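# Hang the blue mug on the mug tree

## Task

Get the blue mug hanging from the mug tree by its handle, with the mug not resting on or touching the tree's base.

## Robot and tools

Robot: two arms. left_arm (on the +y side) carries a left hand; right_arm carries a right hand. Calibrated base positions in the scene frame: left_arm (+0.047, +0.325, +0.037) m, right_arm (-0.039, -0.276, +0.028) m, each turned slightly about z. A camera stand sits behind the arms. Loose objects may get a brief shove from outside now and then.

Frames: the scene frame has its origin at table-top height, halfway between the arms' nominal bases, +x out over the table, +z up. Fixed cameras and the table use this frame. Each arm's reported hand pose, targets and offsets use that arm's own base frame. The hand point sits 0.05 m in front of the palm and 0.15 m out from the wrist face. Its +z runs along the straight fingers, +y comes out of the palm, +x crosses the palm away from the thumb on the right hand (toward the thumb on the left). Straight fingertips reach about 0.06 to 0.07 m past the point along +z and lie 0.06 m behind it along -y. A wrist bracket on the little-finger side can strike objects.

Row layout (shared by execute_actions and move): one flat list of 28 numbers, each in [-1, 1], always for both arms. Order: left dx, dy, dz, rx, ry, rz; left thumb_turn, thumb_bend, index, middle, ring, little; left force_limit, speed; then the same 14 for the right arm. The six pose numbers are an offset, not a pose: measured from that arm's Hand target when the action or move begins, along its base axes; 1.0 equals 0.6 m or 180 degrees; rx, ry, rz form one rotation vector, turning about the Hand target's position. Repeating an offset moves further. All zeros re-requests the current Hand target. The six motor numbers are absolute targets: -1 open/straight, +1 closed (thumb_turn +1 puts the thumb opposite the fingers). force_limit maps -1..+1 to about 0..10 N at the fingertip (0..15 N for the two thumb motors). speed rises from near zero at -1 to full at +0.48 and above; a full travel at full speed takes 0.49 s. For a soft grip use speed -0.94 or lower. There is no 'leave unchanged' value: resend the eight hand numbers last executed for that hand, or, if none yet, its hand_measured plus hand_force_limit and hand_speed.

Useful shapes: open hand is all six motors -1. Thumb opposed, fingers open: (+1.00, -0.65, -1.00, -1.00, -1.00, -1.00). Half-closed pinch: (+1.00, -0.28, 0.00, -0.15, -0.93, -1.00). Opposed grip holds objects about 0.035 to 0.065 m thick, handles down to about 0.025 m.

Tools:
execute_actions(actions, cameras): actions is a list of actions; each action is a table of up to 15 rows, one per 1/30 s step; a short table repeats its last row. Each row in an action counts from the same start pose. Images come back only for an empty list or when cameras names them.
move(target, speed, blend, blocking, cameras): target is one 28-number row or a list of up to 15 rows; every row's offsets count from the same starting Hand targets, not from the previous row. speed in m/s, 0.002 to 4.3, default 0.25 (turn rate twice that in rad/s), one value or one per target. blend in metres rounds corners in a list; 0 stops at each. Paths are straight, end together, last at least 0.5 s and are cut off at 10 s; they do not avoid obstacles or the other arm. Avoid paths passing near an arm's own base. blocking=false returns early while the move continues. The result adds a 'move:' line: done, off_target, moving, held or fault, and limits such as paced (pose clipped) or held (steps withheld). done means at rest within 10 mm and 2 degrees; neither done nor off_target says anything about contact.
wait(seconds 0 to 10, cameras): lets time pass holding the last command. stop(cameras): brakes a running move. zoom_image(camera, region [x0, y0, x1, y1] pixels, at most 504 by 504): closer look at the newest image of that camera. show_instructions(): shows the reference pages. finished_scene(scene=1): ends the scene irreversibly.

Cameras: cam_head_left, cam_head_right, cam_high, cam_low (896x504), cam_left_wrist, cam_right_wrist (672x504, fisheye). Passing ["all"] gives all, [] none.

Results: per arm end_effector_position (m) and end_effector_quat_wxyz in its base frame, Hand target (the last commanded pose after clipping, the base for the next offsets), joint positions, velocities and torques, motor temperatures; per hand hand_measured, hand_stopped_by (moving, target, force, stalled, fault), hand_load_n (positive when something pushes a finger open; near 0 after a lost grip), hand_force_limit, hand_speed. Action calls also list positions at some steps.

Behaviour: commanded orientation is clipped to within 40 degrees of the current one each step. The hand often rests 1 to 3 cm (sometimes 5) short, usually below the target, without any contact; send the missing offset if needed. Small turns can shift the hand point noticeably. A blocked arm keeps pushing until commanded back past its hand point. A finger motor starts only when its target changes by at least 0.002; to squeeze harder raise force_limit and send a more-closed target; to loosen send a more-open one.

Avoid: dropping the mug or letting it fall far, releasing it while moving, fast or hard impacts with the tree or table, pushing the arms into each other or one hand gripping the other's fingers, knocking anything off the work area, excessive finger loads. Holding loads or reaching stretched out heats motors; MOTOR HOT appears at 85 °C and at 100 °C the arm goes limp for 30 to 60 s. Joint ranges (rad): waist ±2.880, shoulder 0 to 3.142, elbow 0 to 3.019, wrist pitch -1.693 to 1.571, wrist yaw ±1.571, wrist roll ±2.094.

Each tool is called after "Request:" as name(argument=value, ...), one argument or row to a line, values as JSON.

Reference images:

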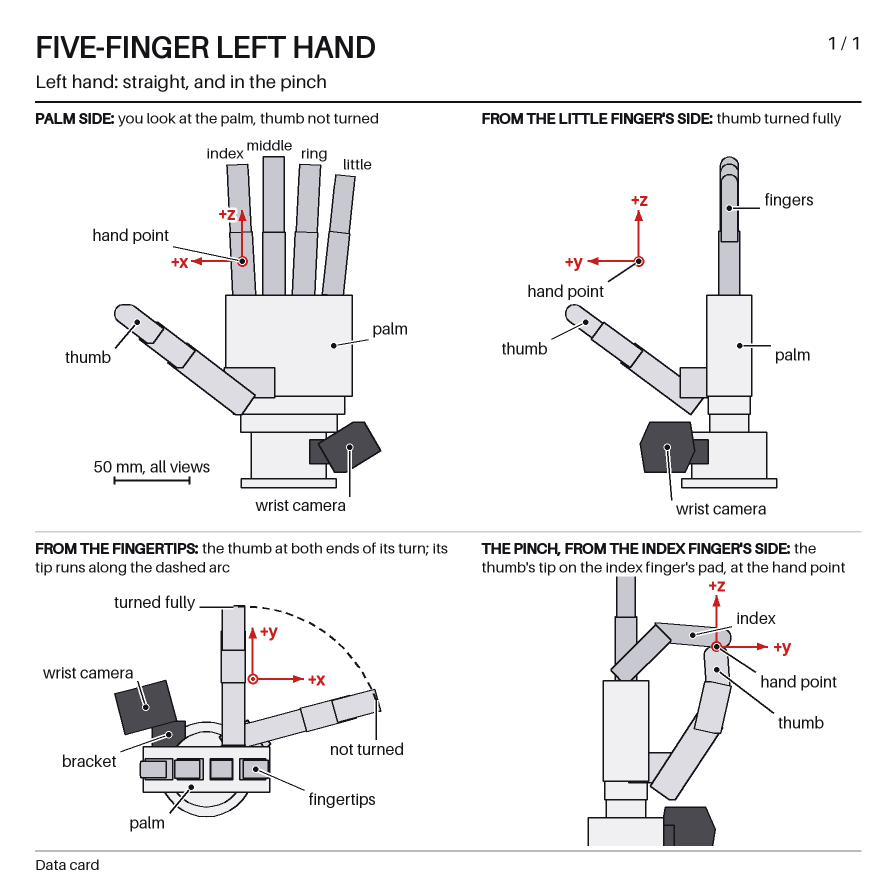

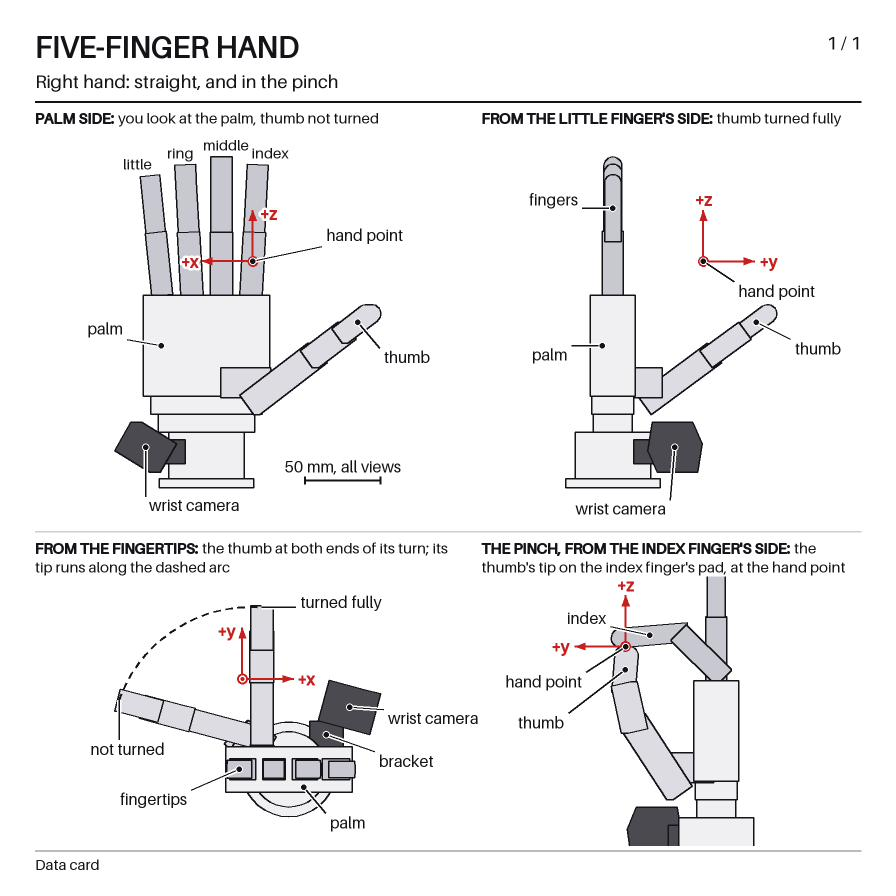

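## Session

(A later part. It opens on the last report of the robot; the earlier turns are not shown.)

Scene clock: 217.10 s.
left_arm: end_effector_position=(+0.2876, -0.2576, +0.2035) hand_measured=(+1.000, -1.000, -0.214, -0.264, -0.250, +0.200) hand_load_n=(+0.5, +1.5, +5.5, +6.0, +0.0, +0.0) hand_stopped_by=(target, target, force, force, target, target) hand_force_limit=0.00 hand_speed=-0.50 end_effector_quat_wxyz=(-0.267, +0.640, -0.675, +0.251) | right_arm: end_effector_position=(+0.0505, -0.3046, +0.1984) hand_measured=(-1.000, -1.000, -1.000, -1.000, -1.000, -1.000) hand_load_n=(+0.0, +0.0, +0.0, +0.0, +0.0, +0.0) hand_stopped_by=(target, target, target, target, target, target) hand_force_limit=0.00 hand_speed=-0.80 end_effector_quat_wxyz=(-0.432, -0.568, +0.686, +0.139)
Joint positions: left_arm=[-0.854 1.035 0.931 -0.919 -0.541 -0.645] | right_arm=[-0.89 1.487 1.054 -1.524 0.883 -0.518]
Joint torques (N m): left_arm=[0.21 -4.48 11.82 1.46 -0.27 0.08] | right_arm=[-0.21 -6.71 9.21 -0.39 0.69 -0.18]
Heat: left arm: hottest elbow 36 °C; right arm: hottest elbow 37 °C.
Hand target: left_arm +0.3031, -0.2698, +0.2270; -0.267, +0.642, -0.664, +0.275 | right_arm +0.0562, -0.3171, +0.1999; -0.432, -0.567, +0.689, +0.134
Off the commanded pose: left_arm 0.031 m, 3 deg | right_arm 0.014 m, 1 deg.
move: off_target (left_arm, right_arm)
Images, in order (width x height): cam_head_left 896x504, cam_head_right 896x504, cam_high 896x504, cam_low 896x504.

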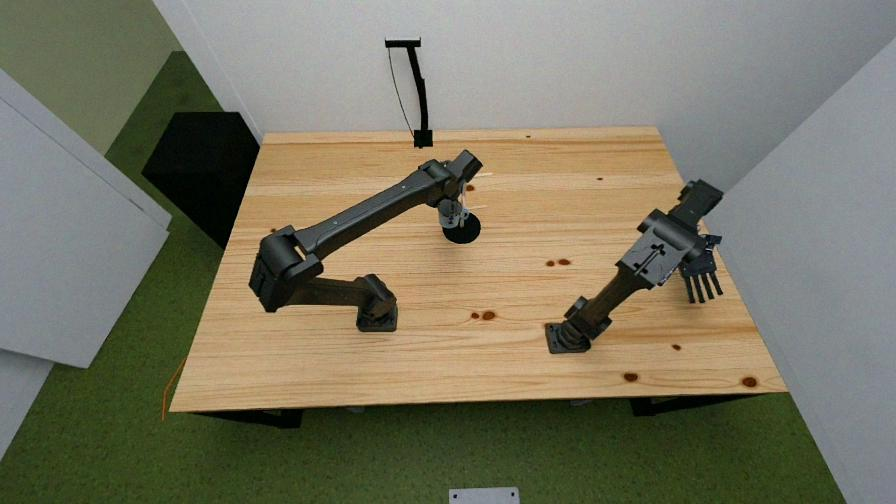

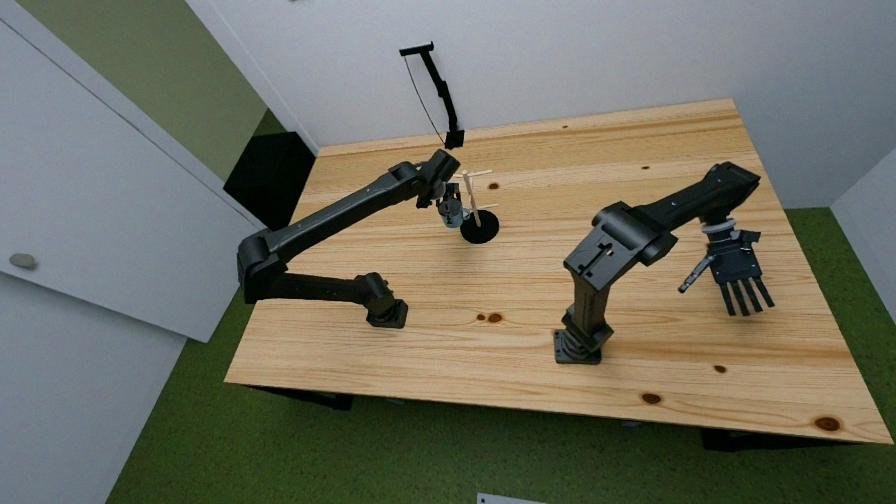

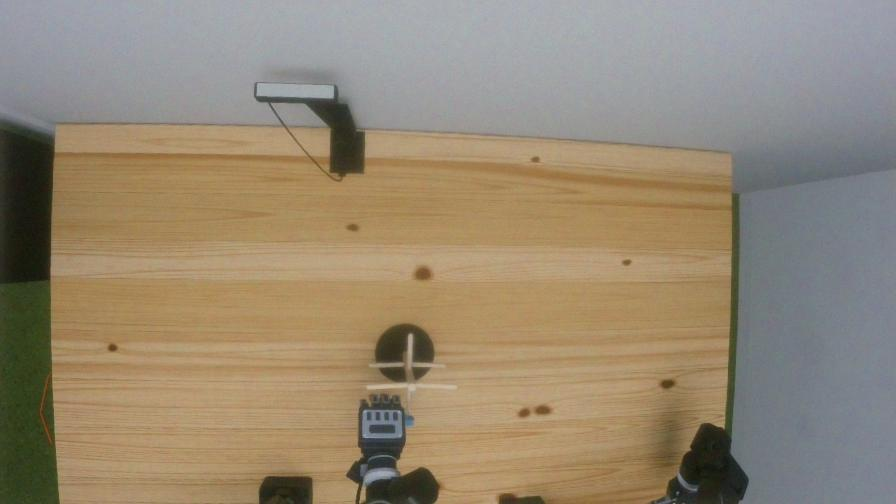

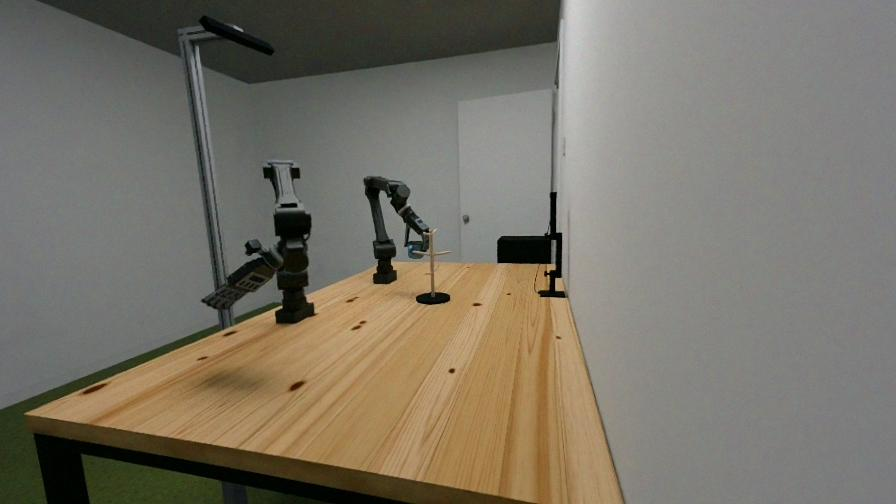

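Request:
move(
  target=[
    [0.01,-0.0058,-0.0033,0,0,0,1,-1,0.1,0.1,-0.25,0.2,0,-0.5,0,0,0,0,0,0,-1,-1,-1,-1,-1,-1,0,-0.8],
    [0.05,-0.0058,-0.0083,0,0,0,1,-1,0.1,0.1,-0.25,0.2,0,-0.5,0,0,0,0,0,0,-1,-1,-1,-1,-1,-1,0,-0.8],
  ],
  speed=0.05,
  cameras=["cam_head_left","cam_head_right","cam_low","cam_high"],
)

Request:
zoom_image(
  camera="cam_low",
  region=[380, 210, 460, 290],
)

Request:
zoom_image(
  camera="cam_head_right",
  region=[440, 180, 490, 230],
)

Request:
zoom_image(
  camera="cam_head_left",
  region=[440, 180, 490, 230],
)

Request:
zoom_image(
  camera="cam_high",
  region=[350, 350, 450, 450],
)

Scene clock: 221.07 s.
left_arm: end_effector_position=(+0.3156, -0.2610, +0.1972) hand_measured=(+1.000, -1.000, -0.214, -0.264, -0.250, +0.200) hand_load_n=(+0.5, +1.5, +5.5, +6.0, +0.0, +0.0) hand_stopped_by=(target, target, force, force, target, target) hand_force_limit=0.00 hand_speed=-0.50 end_effector_quat_wxyz=(-0.265, +0.641, -0.676, +0.249) | right_arm: end_effector_position=(+0.0505, -0.3046, +0.1984) hand_measured=(-1.000, -1.000, -1.000, -1.000, -1.000, -1.000) hand_load_n=(+0.0, +0.0, +0.0, +0.0, +0.0, +0.0) hand_stopped_by=(target, target, target, target, target, target) hand_force_limit=0.00 hand_speed=-0.80 end_effector_quat_wxyz=(-0.432, -0.568, +0.686, +0.139)
Joint positions: left_arm=[-0.794 1.097 0.954 -0.856 -0.507 -0.59] | right_arm=[-0.89 1.487 1.054 -1.524 0.883 -0.518]
Joint torques (N m): left_arm=[0.26 -5.6 12.01 1.47 -0.25 0.07] | right_arm=[-0.15 -6.65 9.22 -0.35 0.7 -0.15]
Heat: left arm: hottest elbow 37 °C; right arm: hottest elbow 37 °C.
Hand target: left_arm +0.3331, -0.2733, +0.2220; -0.267, +0.642, -0.664, +0.275 | right_arm +0.0562, -0.3171, +0.1999; -0.432, -0.567, +0.689, +0.134
Off the commanded pose: left_arm 0.033 m, 3 deg | right_arm 0.014 m, 1 deg.
move: off_target (left_arm, right_arm)
Images, in order (width x height): cam_head_left 896x504, cam_head_right 896x504, cam_high 896x504, cam_low 896x504.

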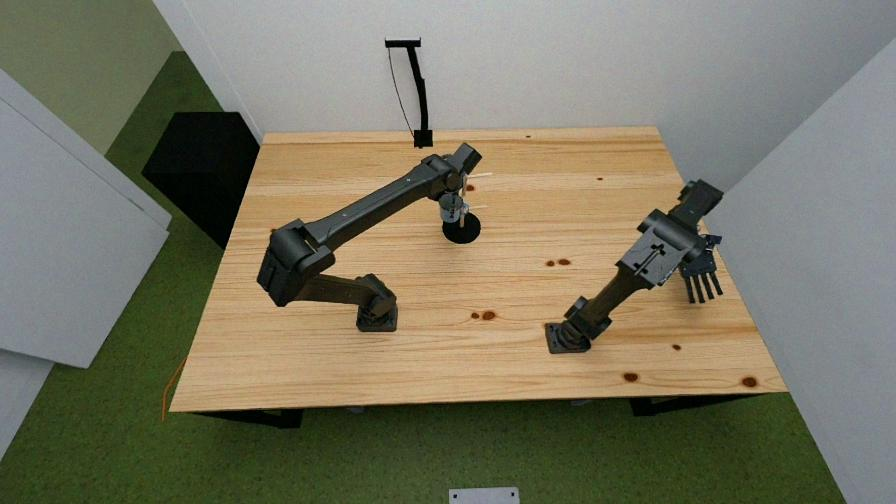

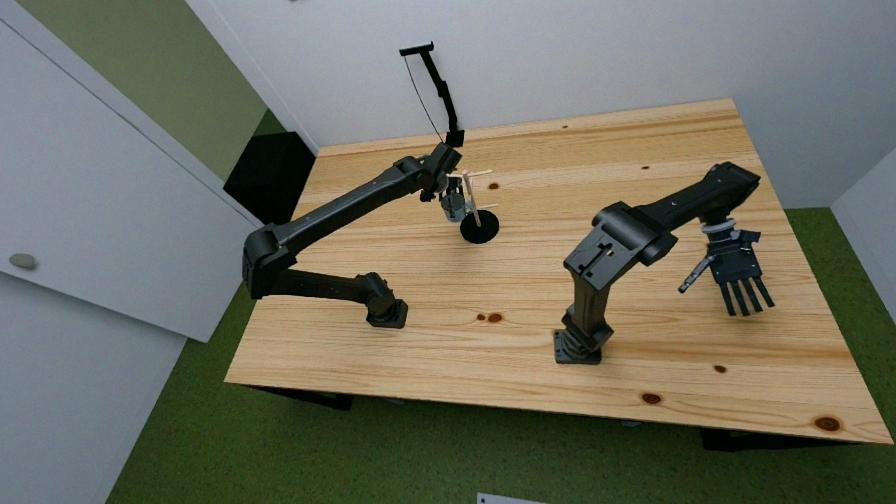

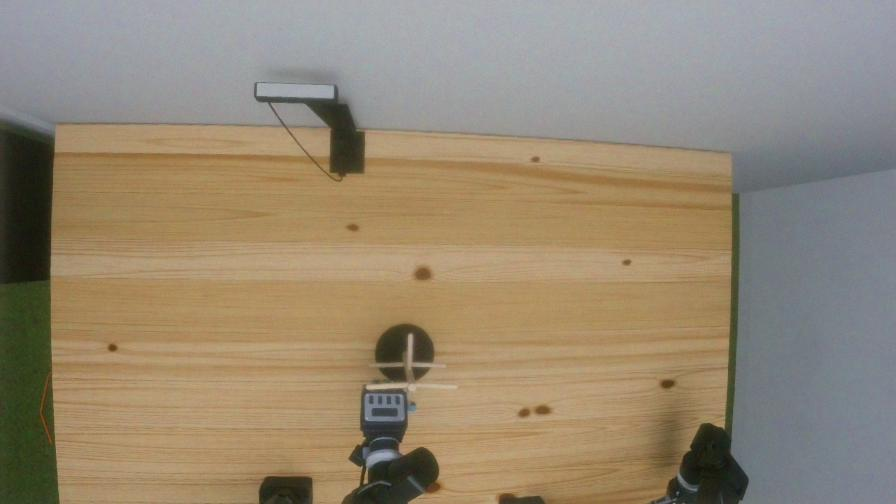

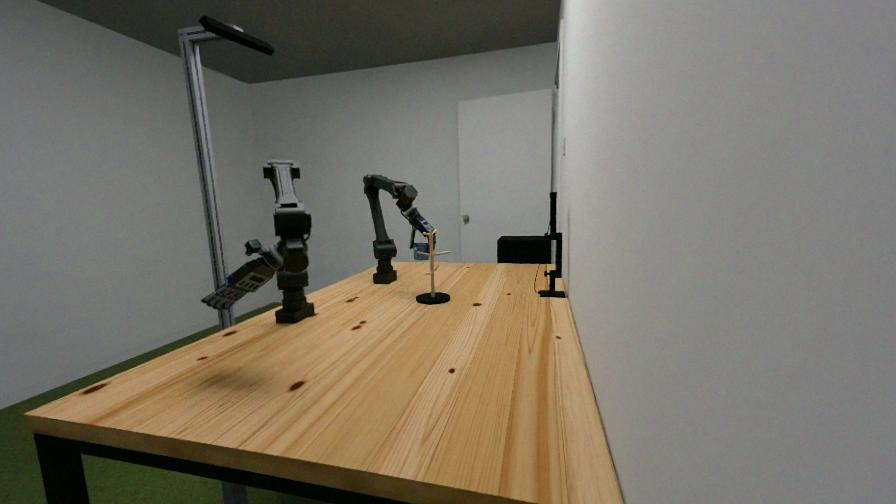

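Scaled by 6.300 from the camera's 896x504 image, which has a finer 1280x720 frame.

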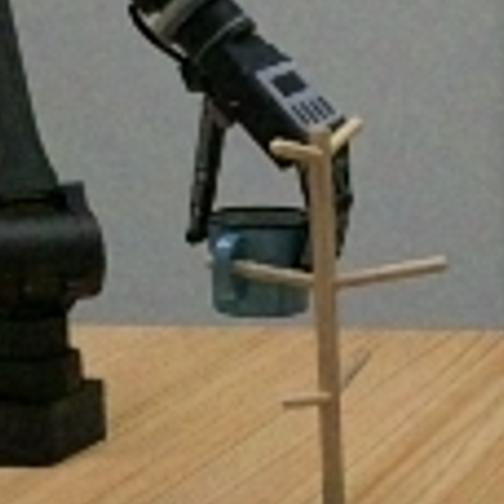

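Scaled by 10.080 from the camera's 896x504 image, which has a finer 1280x720 frame.

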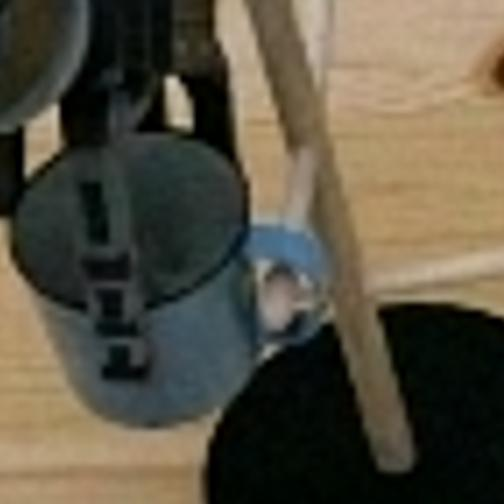

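Scaled by 10.080 from the camera's 896x504 image, which has a finer 1280x720 frame.

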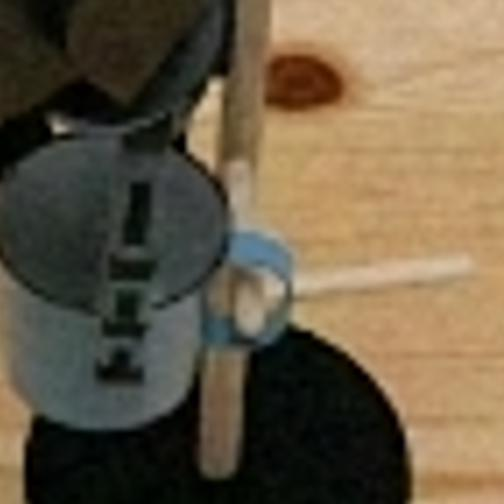

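Scaled by 5.040 from the camera's 896x504 image, which has a finer 1280x720 frame.

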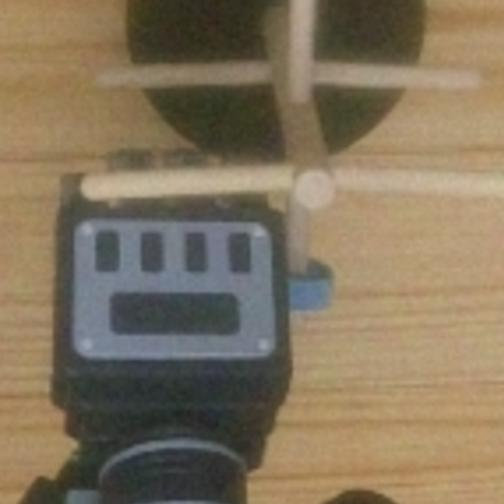

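Request:
move(
  target=[0.0133,0.0048,-0.0242,-0.1111,0,0,1,-1,0.1,0.1,-0.25,0.2,0,-0.5,0,0,0,0,0,0,-1,-1,-1,-1,-1,-1,0,-0.8],
  speed=0.08,
  cameras=["cam_head_left","cam_head_right","cam_low","cam_high"],
)

Request:
zoom_image(
  camera="cam_low",
  region=[390, 210, 450, 270],
)

Request:
zoom_image(
  camera="cam_head_right",
  region=[440, 180, 490, 230],
)

Request:
zoom_image(
  camera="cam_head_left",
  region=[440, 180, 490, 230],
)

Request:
zoom_image(
  camera="cam_high",
  region=[350, 350, 450, 450],
)

Scene clock: 232.20 s.
left_arm: end_effector_position=(+0.3304, -0.2664, +0.1826) hand_measured=(+1.000, -1.000, -0.214, -0.264, -0.250, +0.200) hand_load_n=(-0.5, +1.5, +5.0, +6.5, +0.0, +0.0) hand_stopped_by=(target, target, force, force, target, target) hand_force_limit=0.00 hand_speed=-0.50 end_effector_quat_wxyz=(-0.151, +0.676, -0.629, +0.353) | right_arm: end_effector_position=(+0.0505, -0.3046, +0.1984) hand_measured=(-1.000, -1.000, -1.000, -1.000, -1.000, -1.000) hand_load_n=(+0.0, +0.0, +0.0, +0.0, +0.0, -0.5) hand_stopped_by=(target, target, target, target, target, target) hand_force_limit=0.00 hand_speed=-0.80 end_effector_quat_wxyz=(-0.432, -0.568, +0.686, +0.139)
Joint positions: left_arm=[-0.63 1.022 0.795 -0.577 -0.201 -0.621] | right_arm=[-0.89 1.487 1.054 -1.524 0.883 -0.518]
Joint torques (N m): left_arm=[0.26 -7.53 9.14 2.17 0.08 -0.15] | right_arm=[-0.5 -6.3 9.29 -0.28 0.7 -0.15]
Heat: left arm: hottest elbow 37 °C; right arm: hottest elbow 38 °C.
Hand target: left_arm +0.3411, -0.2704, +0.2074; -0.151, +0.678, -0.607, +0.386 | right_arm +0.0562, -0.3171, +0.1999; -0.432, -0.567, +0.689, +0.134
Off the commanded pose: left_arm 0.027 m, 5 deg | right_arm 0.014 m, 1 deg.
move: off_target (left_arm, right_arm)
Images, in order (width x height): cam_head_left 896x504, cam_head_right 896x504, cam_high 896x504, cam_low 896x504.

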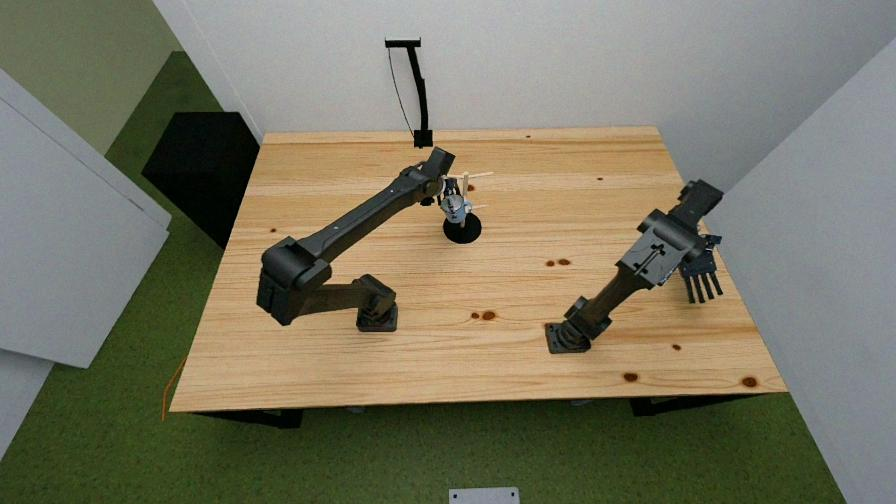

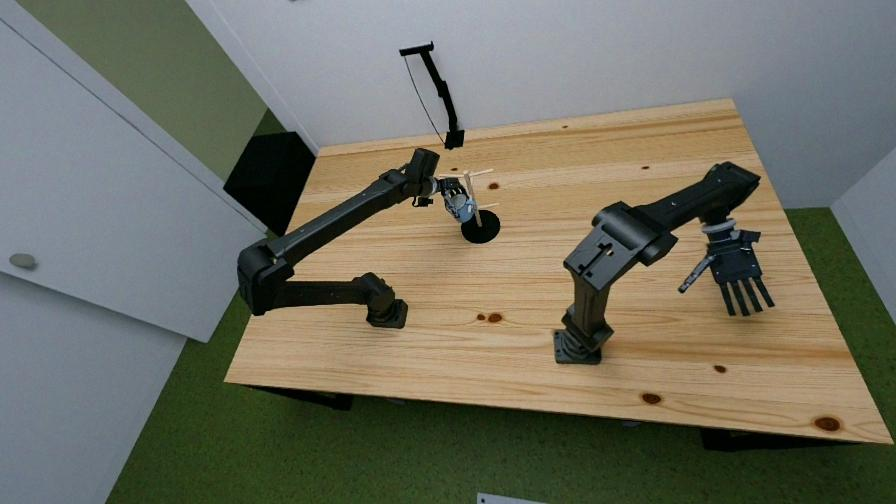

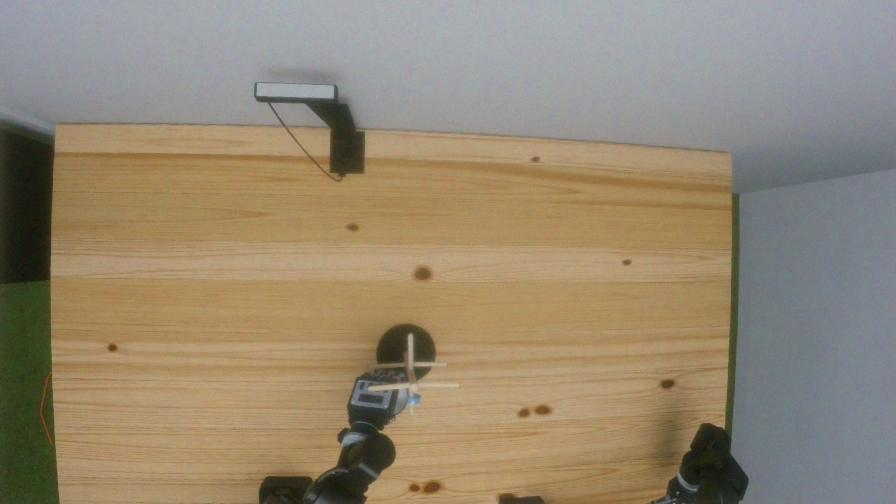

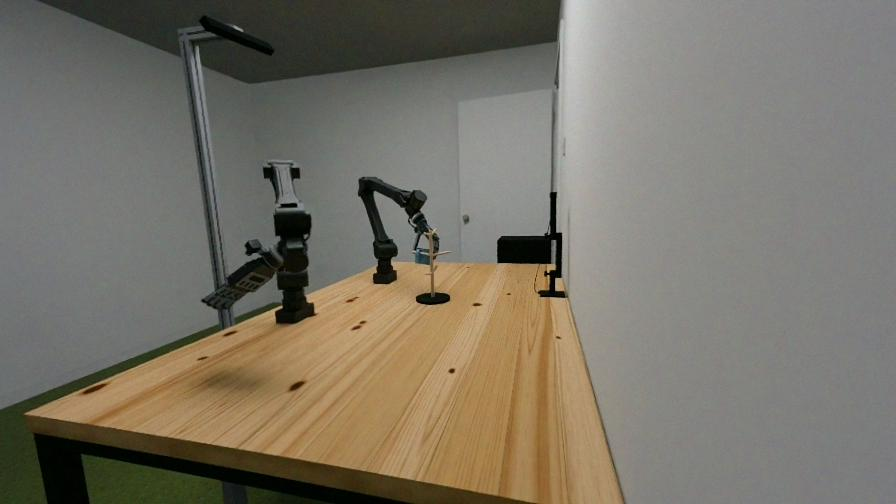

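Scaled by 8.400 from the camera's 896x504 image, which has a finer 1280x720 frame.

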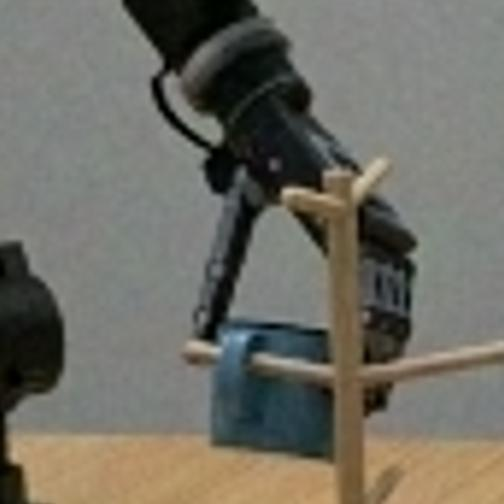

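Scaled by 10.080 from the camera's 896x504 image, which has a finer 1280x720 frame.

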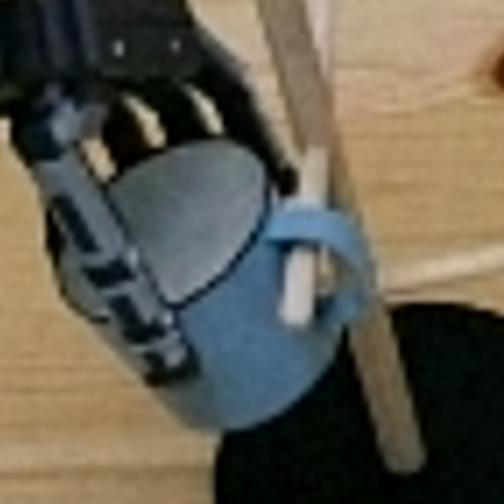

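Scaled by 10.080 from the camera's 896x504 image, which has a finer 1280x720 frame.

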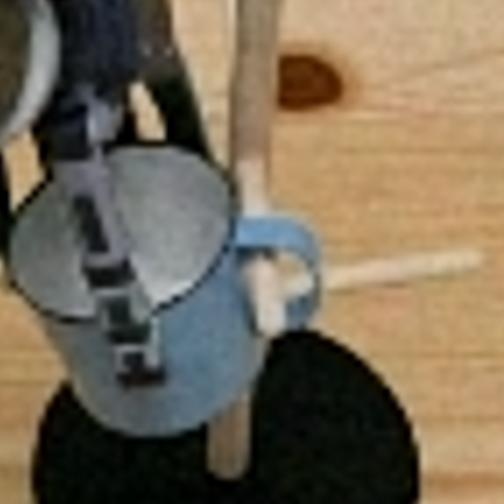

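Scaled by 5.040 from the camera's 896x504 image, which has a finer 1280x720 frame.

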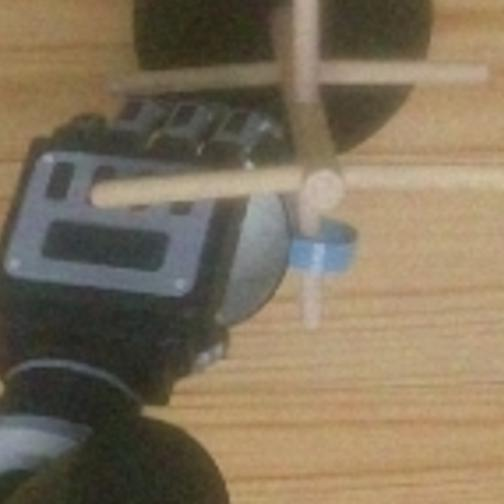

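Request:
move(
  target=[0, 0.0133, 0, 0, 0, 0, 1, -1, 0.1, 0.1, -0.25, 0.2, 0, -0.5, 0, 0, 0, 0, 0, 0, -1, -1, -1, -1, -1, -1, 0, -0.8],
  speed=0.05,
  cameras=["cam_head_left", "cam_head_right", "cam_high", "cam_low"],
)

Scene clock: 238.10 s.
left_arm: end_effector_position=(+0.3307, -0.2613, +0.1835) hand_measured=(+1.000, -1.000, -0.214, -0.264, -0.250, +0.200) hand_load_n=(+0.0, +1.5, +5.0, +6.5, +0.0, +0.0) hand_stopped_by=(target, target, force, force, target, target) hand_force_limit=0.00 hand_speed=-0.50 end_effector_quat_wxyz=(-0.147, +0.680, -0.624, +0.356) | right_arm: end_effector_position=(+0.0505, -0.3046, +0.1984) hand_measured=(-1.000, -1.000, -1.000, -1.000, -1.000, -1.000) hand_load_n=(+0.0, +0.0, +0.0, +0.0, +0.0, +0.0) hand_stopped_by=(target, target, target, target, target, target) hand_force_limit=0.00 hand_speed=-0.80 end_effector_quat_wxyz=(-0.432, -0.568, +0.686, +0.139)
Joint positions: left_arm=[-0.612 1.01 0.786 -0.575 -0.183 -0.622] | right_arm=[-0.89 1.487 1.054 -1.524 0.883 -0.518]
Joint torques (N m): left_arm=[0.62 -7.41 9.11 2.14 -0.01 -0.04] | right_arm=[0.26 -6.83 9.24 -0.35 0.7 -0.17]
Heat: left arm: hottest elbow 37 °C; right arm: hottest elbow 39 °C.
Hand target: left_arm +0.3411, -0.2625, +0.2075; -0.151, +0.678, -0.606, +0.387 | right_arm +0.0562, -0.3171, +0.1999; -0.432, -0.567, +0.689, +0.134
Off the commanded pose: left_arm 0.026 m, 4 deg | right_arm 0.014 m, 1 deg.
move: off_target (left_arm, right_arm)
Images, in order (width x height): cam_head_left 896x504, cam_head_right 896x504, cam_high 896x504, cam_low 896x504.

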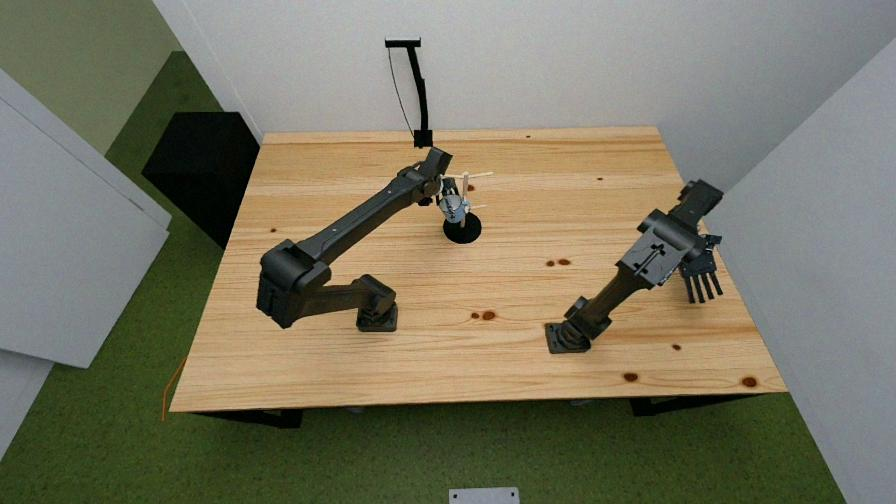

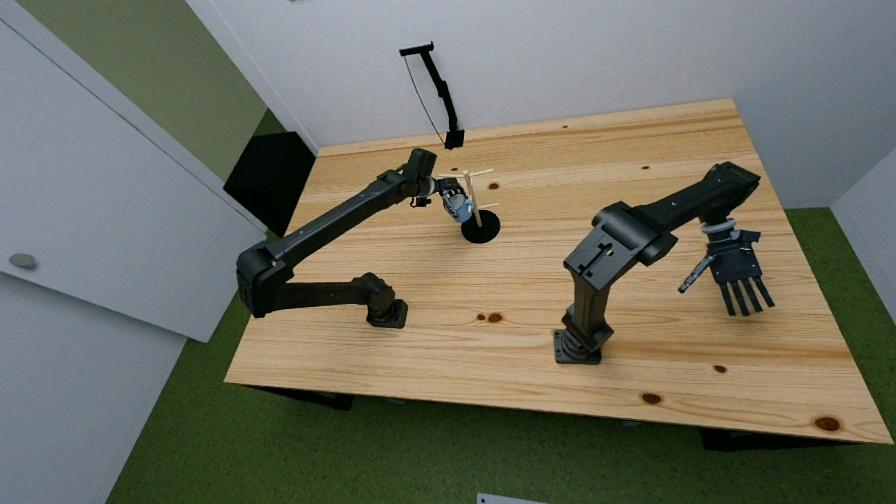

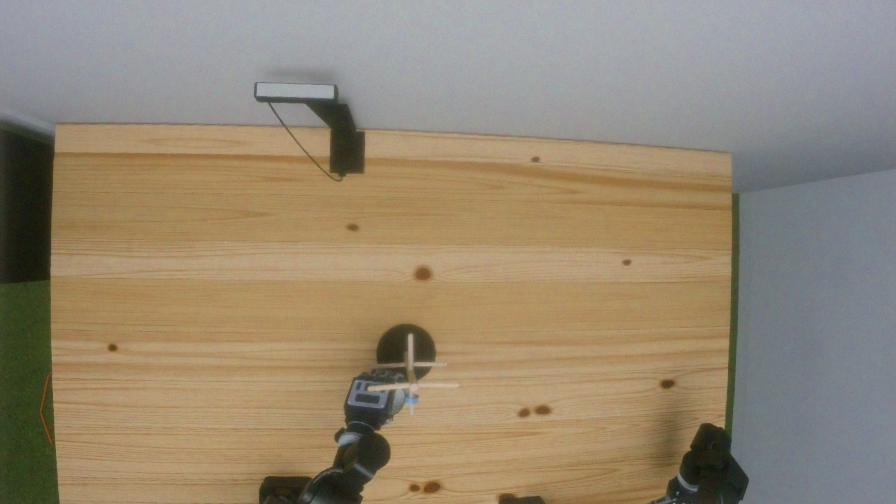

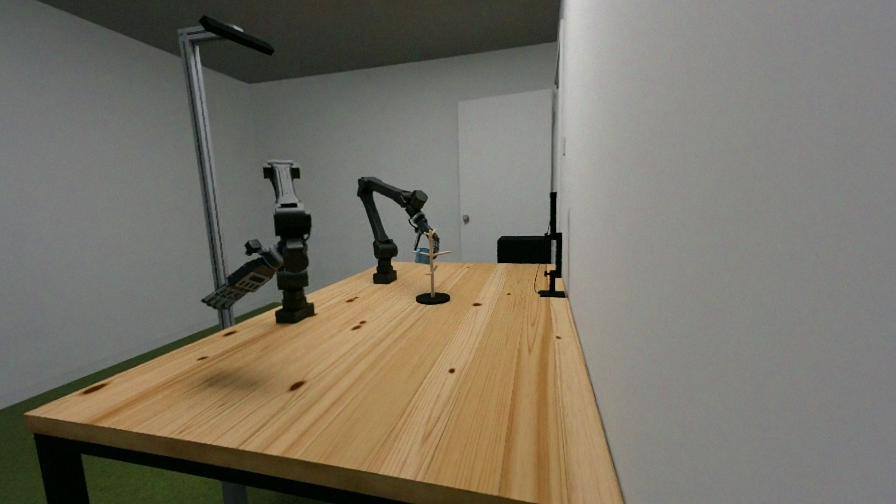

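Request:
zoom_image(
  camera="cam_head_left",
  region=[430, 170, 500, 220],
)

Request:
zoom_image(
  camera="cam_head_right",
  region=[430, 170, 500, 220],
)

Request:
zoom_image(
  camera="cam_high",
  region=[360, 350, 460, 430],
)

Request:
zoom_image(
  camera="cam_low",
  region=[395, 215, 465, 265],
)

Scaled by 7.200 from the camera's 896x504 image, which has a finer 1280x720 frame.

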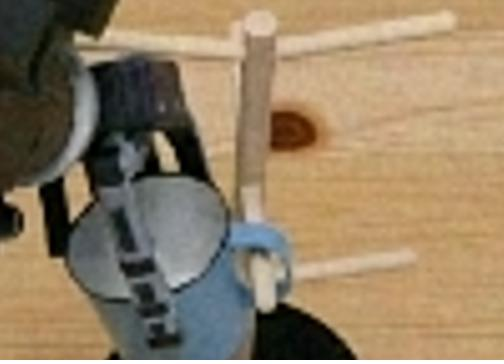

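Scaled by 7.200 from the camera's 896x504 image, which has a finer 1280x720 frame.

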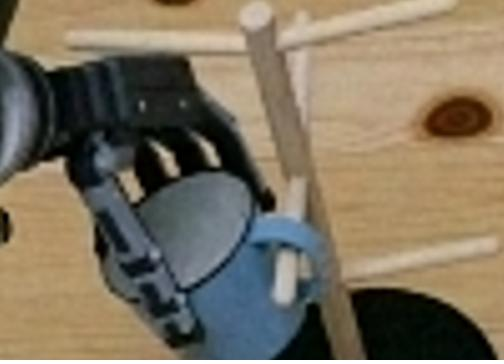

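Scaled by 5.040 from the camera's 896x504 image, which has a finer 1280x720 frame.

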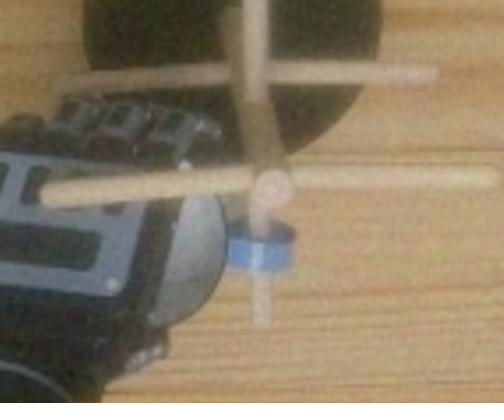

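Scaled by 7.200 from the camera's 896x504 image, which has a finer 1280x720 frame.

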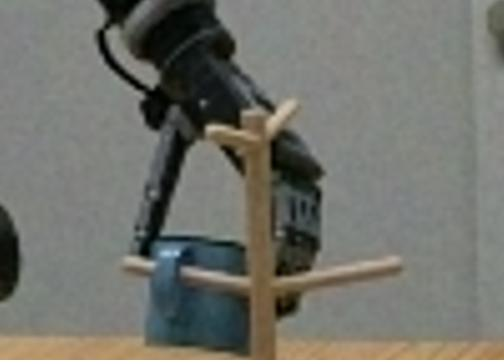

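Request:
move(
  target=[0, 0.0067, -0.0225, -0.1111, 0, 0, 1, -1, 0.1, 0.1, -0.25, 0.2, 0, -0.5, 0, 0, 0, 0, 0, 0, -1, -1, -1, -1, -1, -1, 0, -0.8],
  speed=0.07,
  cameras=["cam_head_left", "cam_head_right", "cam_high", "cam_low"],
)

Scene clock: 243.23 s.
left_arm: end_effector_position=(+0.3339, -0.2581, +0.1740) hand_measured=(+1.000, -1.000, -0.214, -0.264, -0.250, +0.200) hand_load_n=(-0.5, +1.5, +5.0, +6.0, +0.0, +0.0) hand_stopped_by=(target, target, force, force, target, target) hand_force_limit=0.00 hand_speed=-0.50 end_effector_quat_wxyz=(-0.030, +0.699, -0.545, +0.462) | right_arm: end_effector_position=(+0.0505, -0.3046, +0.1984) hand_measured=(-1.000, -1.000, -1.000, -1.000, -1.000, -1.000) hand_load_n=(+0.0, +0.0, +0.0, +0.0, +0.0, +0.0) hand_stopped_by=(target, target, target, target, target, target) hand_force_limit=0.00 hand_speed=-0.80 end_effector_quat_wxyz=(-0.432, -0.568, +0.686, +0.139)
Joint positions: left_arm=[-0.449 0.952 0.586 -0.248 0.122 -0.76] | right_arm=[-0.89 1.487 1.054 -1.524 0.883 -0.518]
Joint torques (N m): left_arm=[0.32 -6.07 8.54 2.28 0.32 -0.11] | right_arm=[0.09 -6.71 9.18 -0.36 0.71 -0.19]
Heat: left arm: hottest elbow 37 °C; right arm: hottest elbow 39 °C.
Hand target: left_arm +0.3411, -0.2584, +0.1940; -0.031, +0.694, -0.530, +0.486 | right_arm +0.0562, -0.3171, +0.1999; -0.432, -0.567, +0.689, +0.134
Off the commanded pose: left_arm 0.021 m, 3 deg | right_arm 0.014 m, 1 deg.
move: off_target (left_arm, right_arm)
Images, in order (width x height): cam_head_left 896x504, cam_head_right 896x504, cam_high 896x504, cam_low 896x504.

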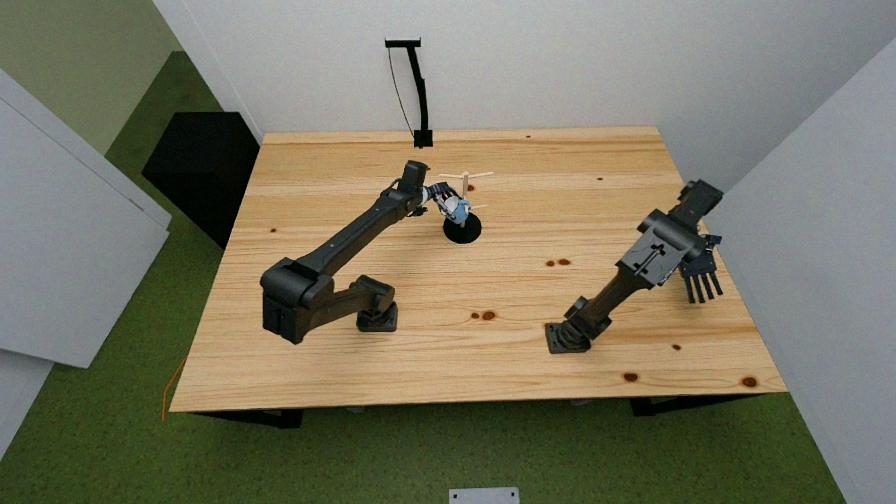

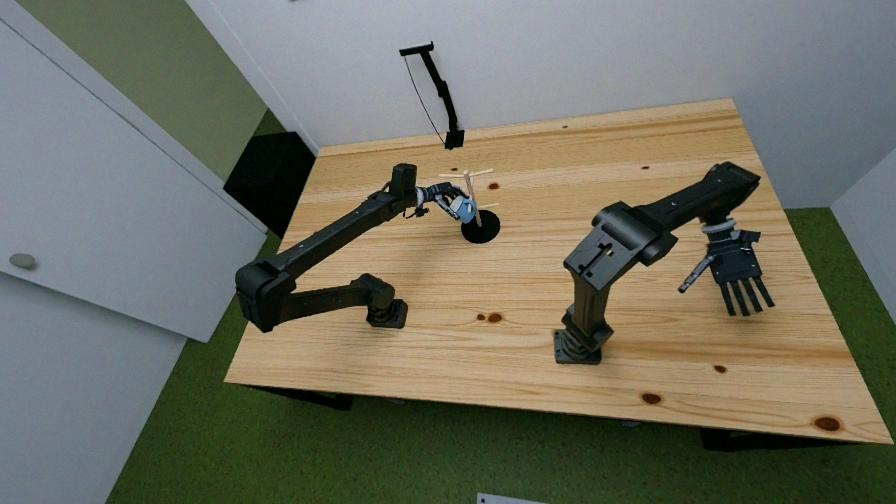

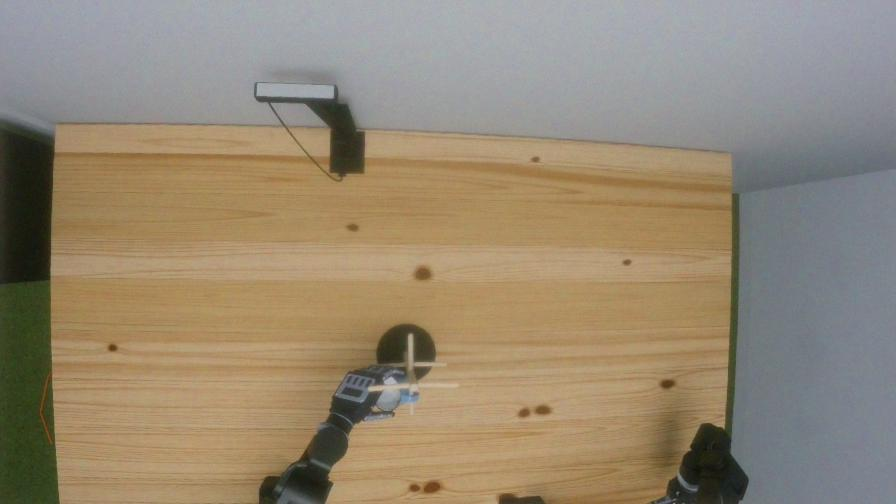

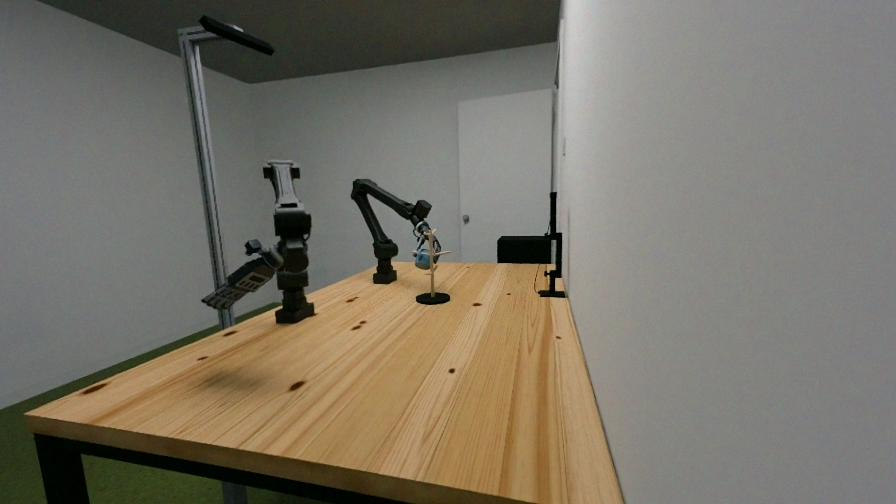

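Request:
zoom_image(
  camera="cam_head_left",
  region=[430, 170, 500, 220],
)

Request:
zoom_image(
  camera="cam_head_right",
  region=[430, 170, 500, 220],
)

Request:
zoom_image(
  camera="cam_high",
  region=[360, 350, 460, 430],
)

Request:
zoom_image(
  camera="cam_low",
  region=[395, 215, 465, 265],
)

Scaled by 7.200 from the camera's 896x504 image, which has a finer 1280x720 frame.

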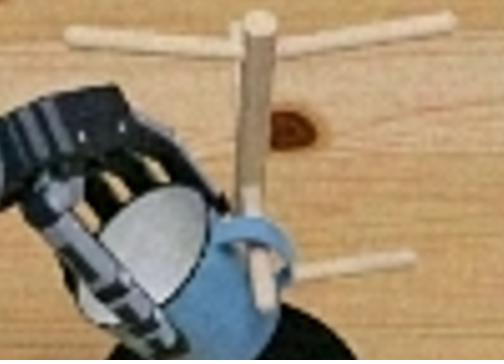

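Scaled by 7.200 from the camera's 896x504 image, which has a finer 1280x720 frame.

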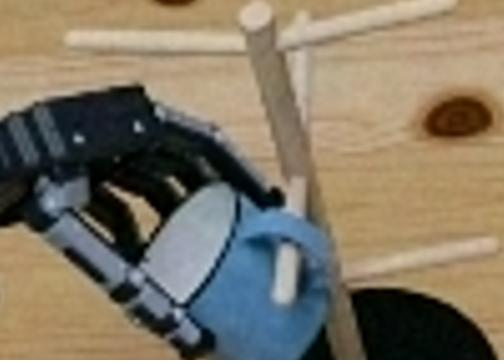

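Scaled by 5.040 from the camera's 896x504 image, which has a finer 1280x720 frame.

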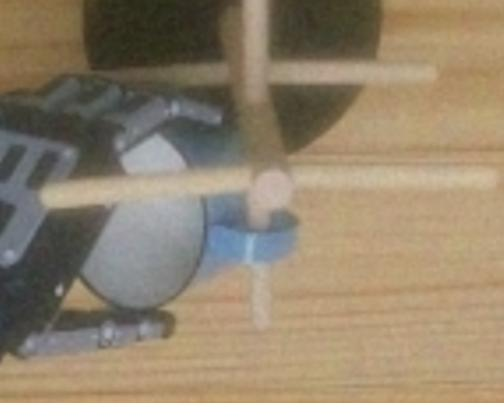

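Scaled by 7.200 from the camera's 896x504 image, which has a finer 1280x720 frame.

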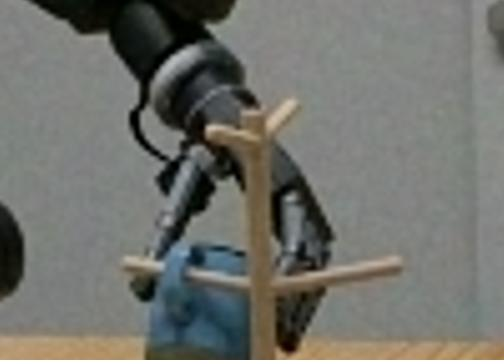

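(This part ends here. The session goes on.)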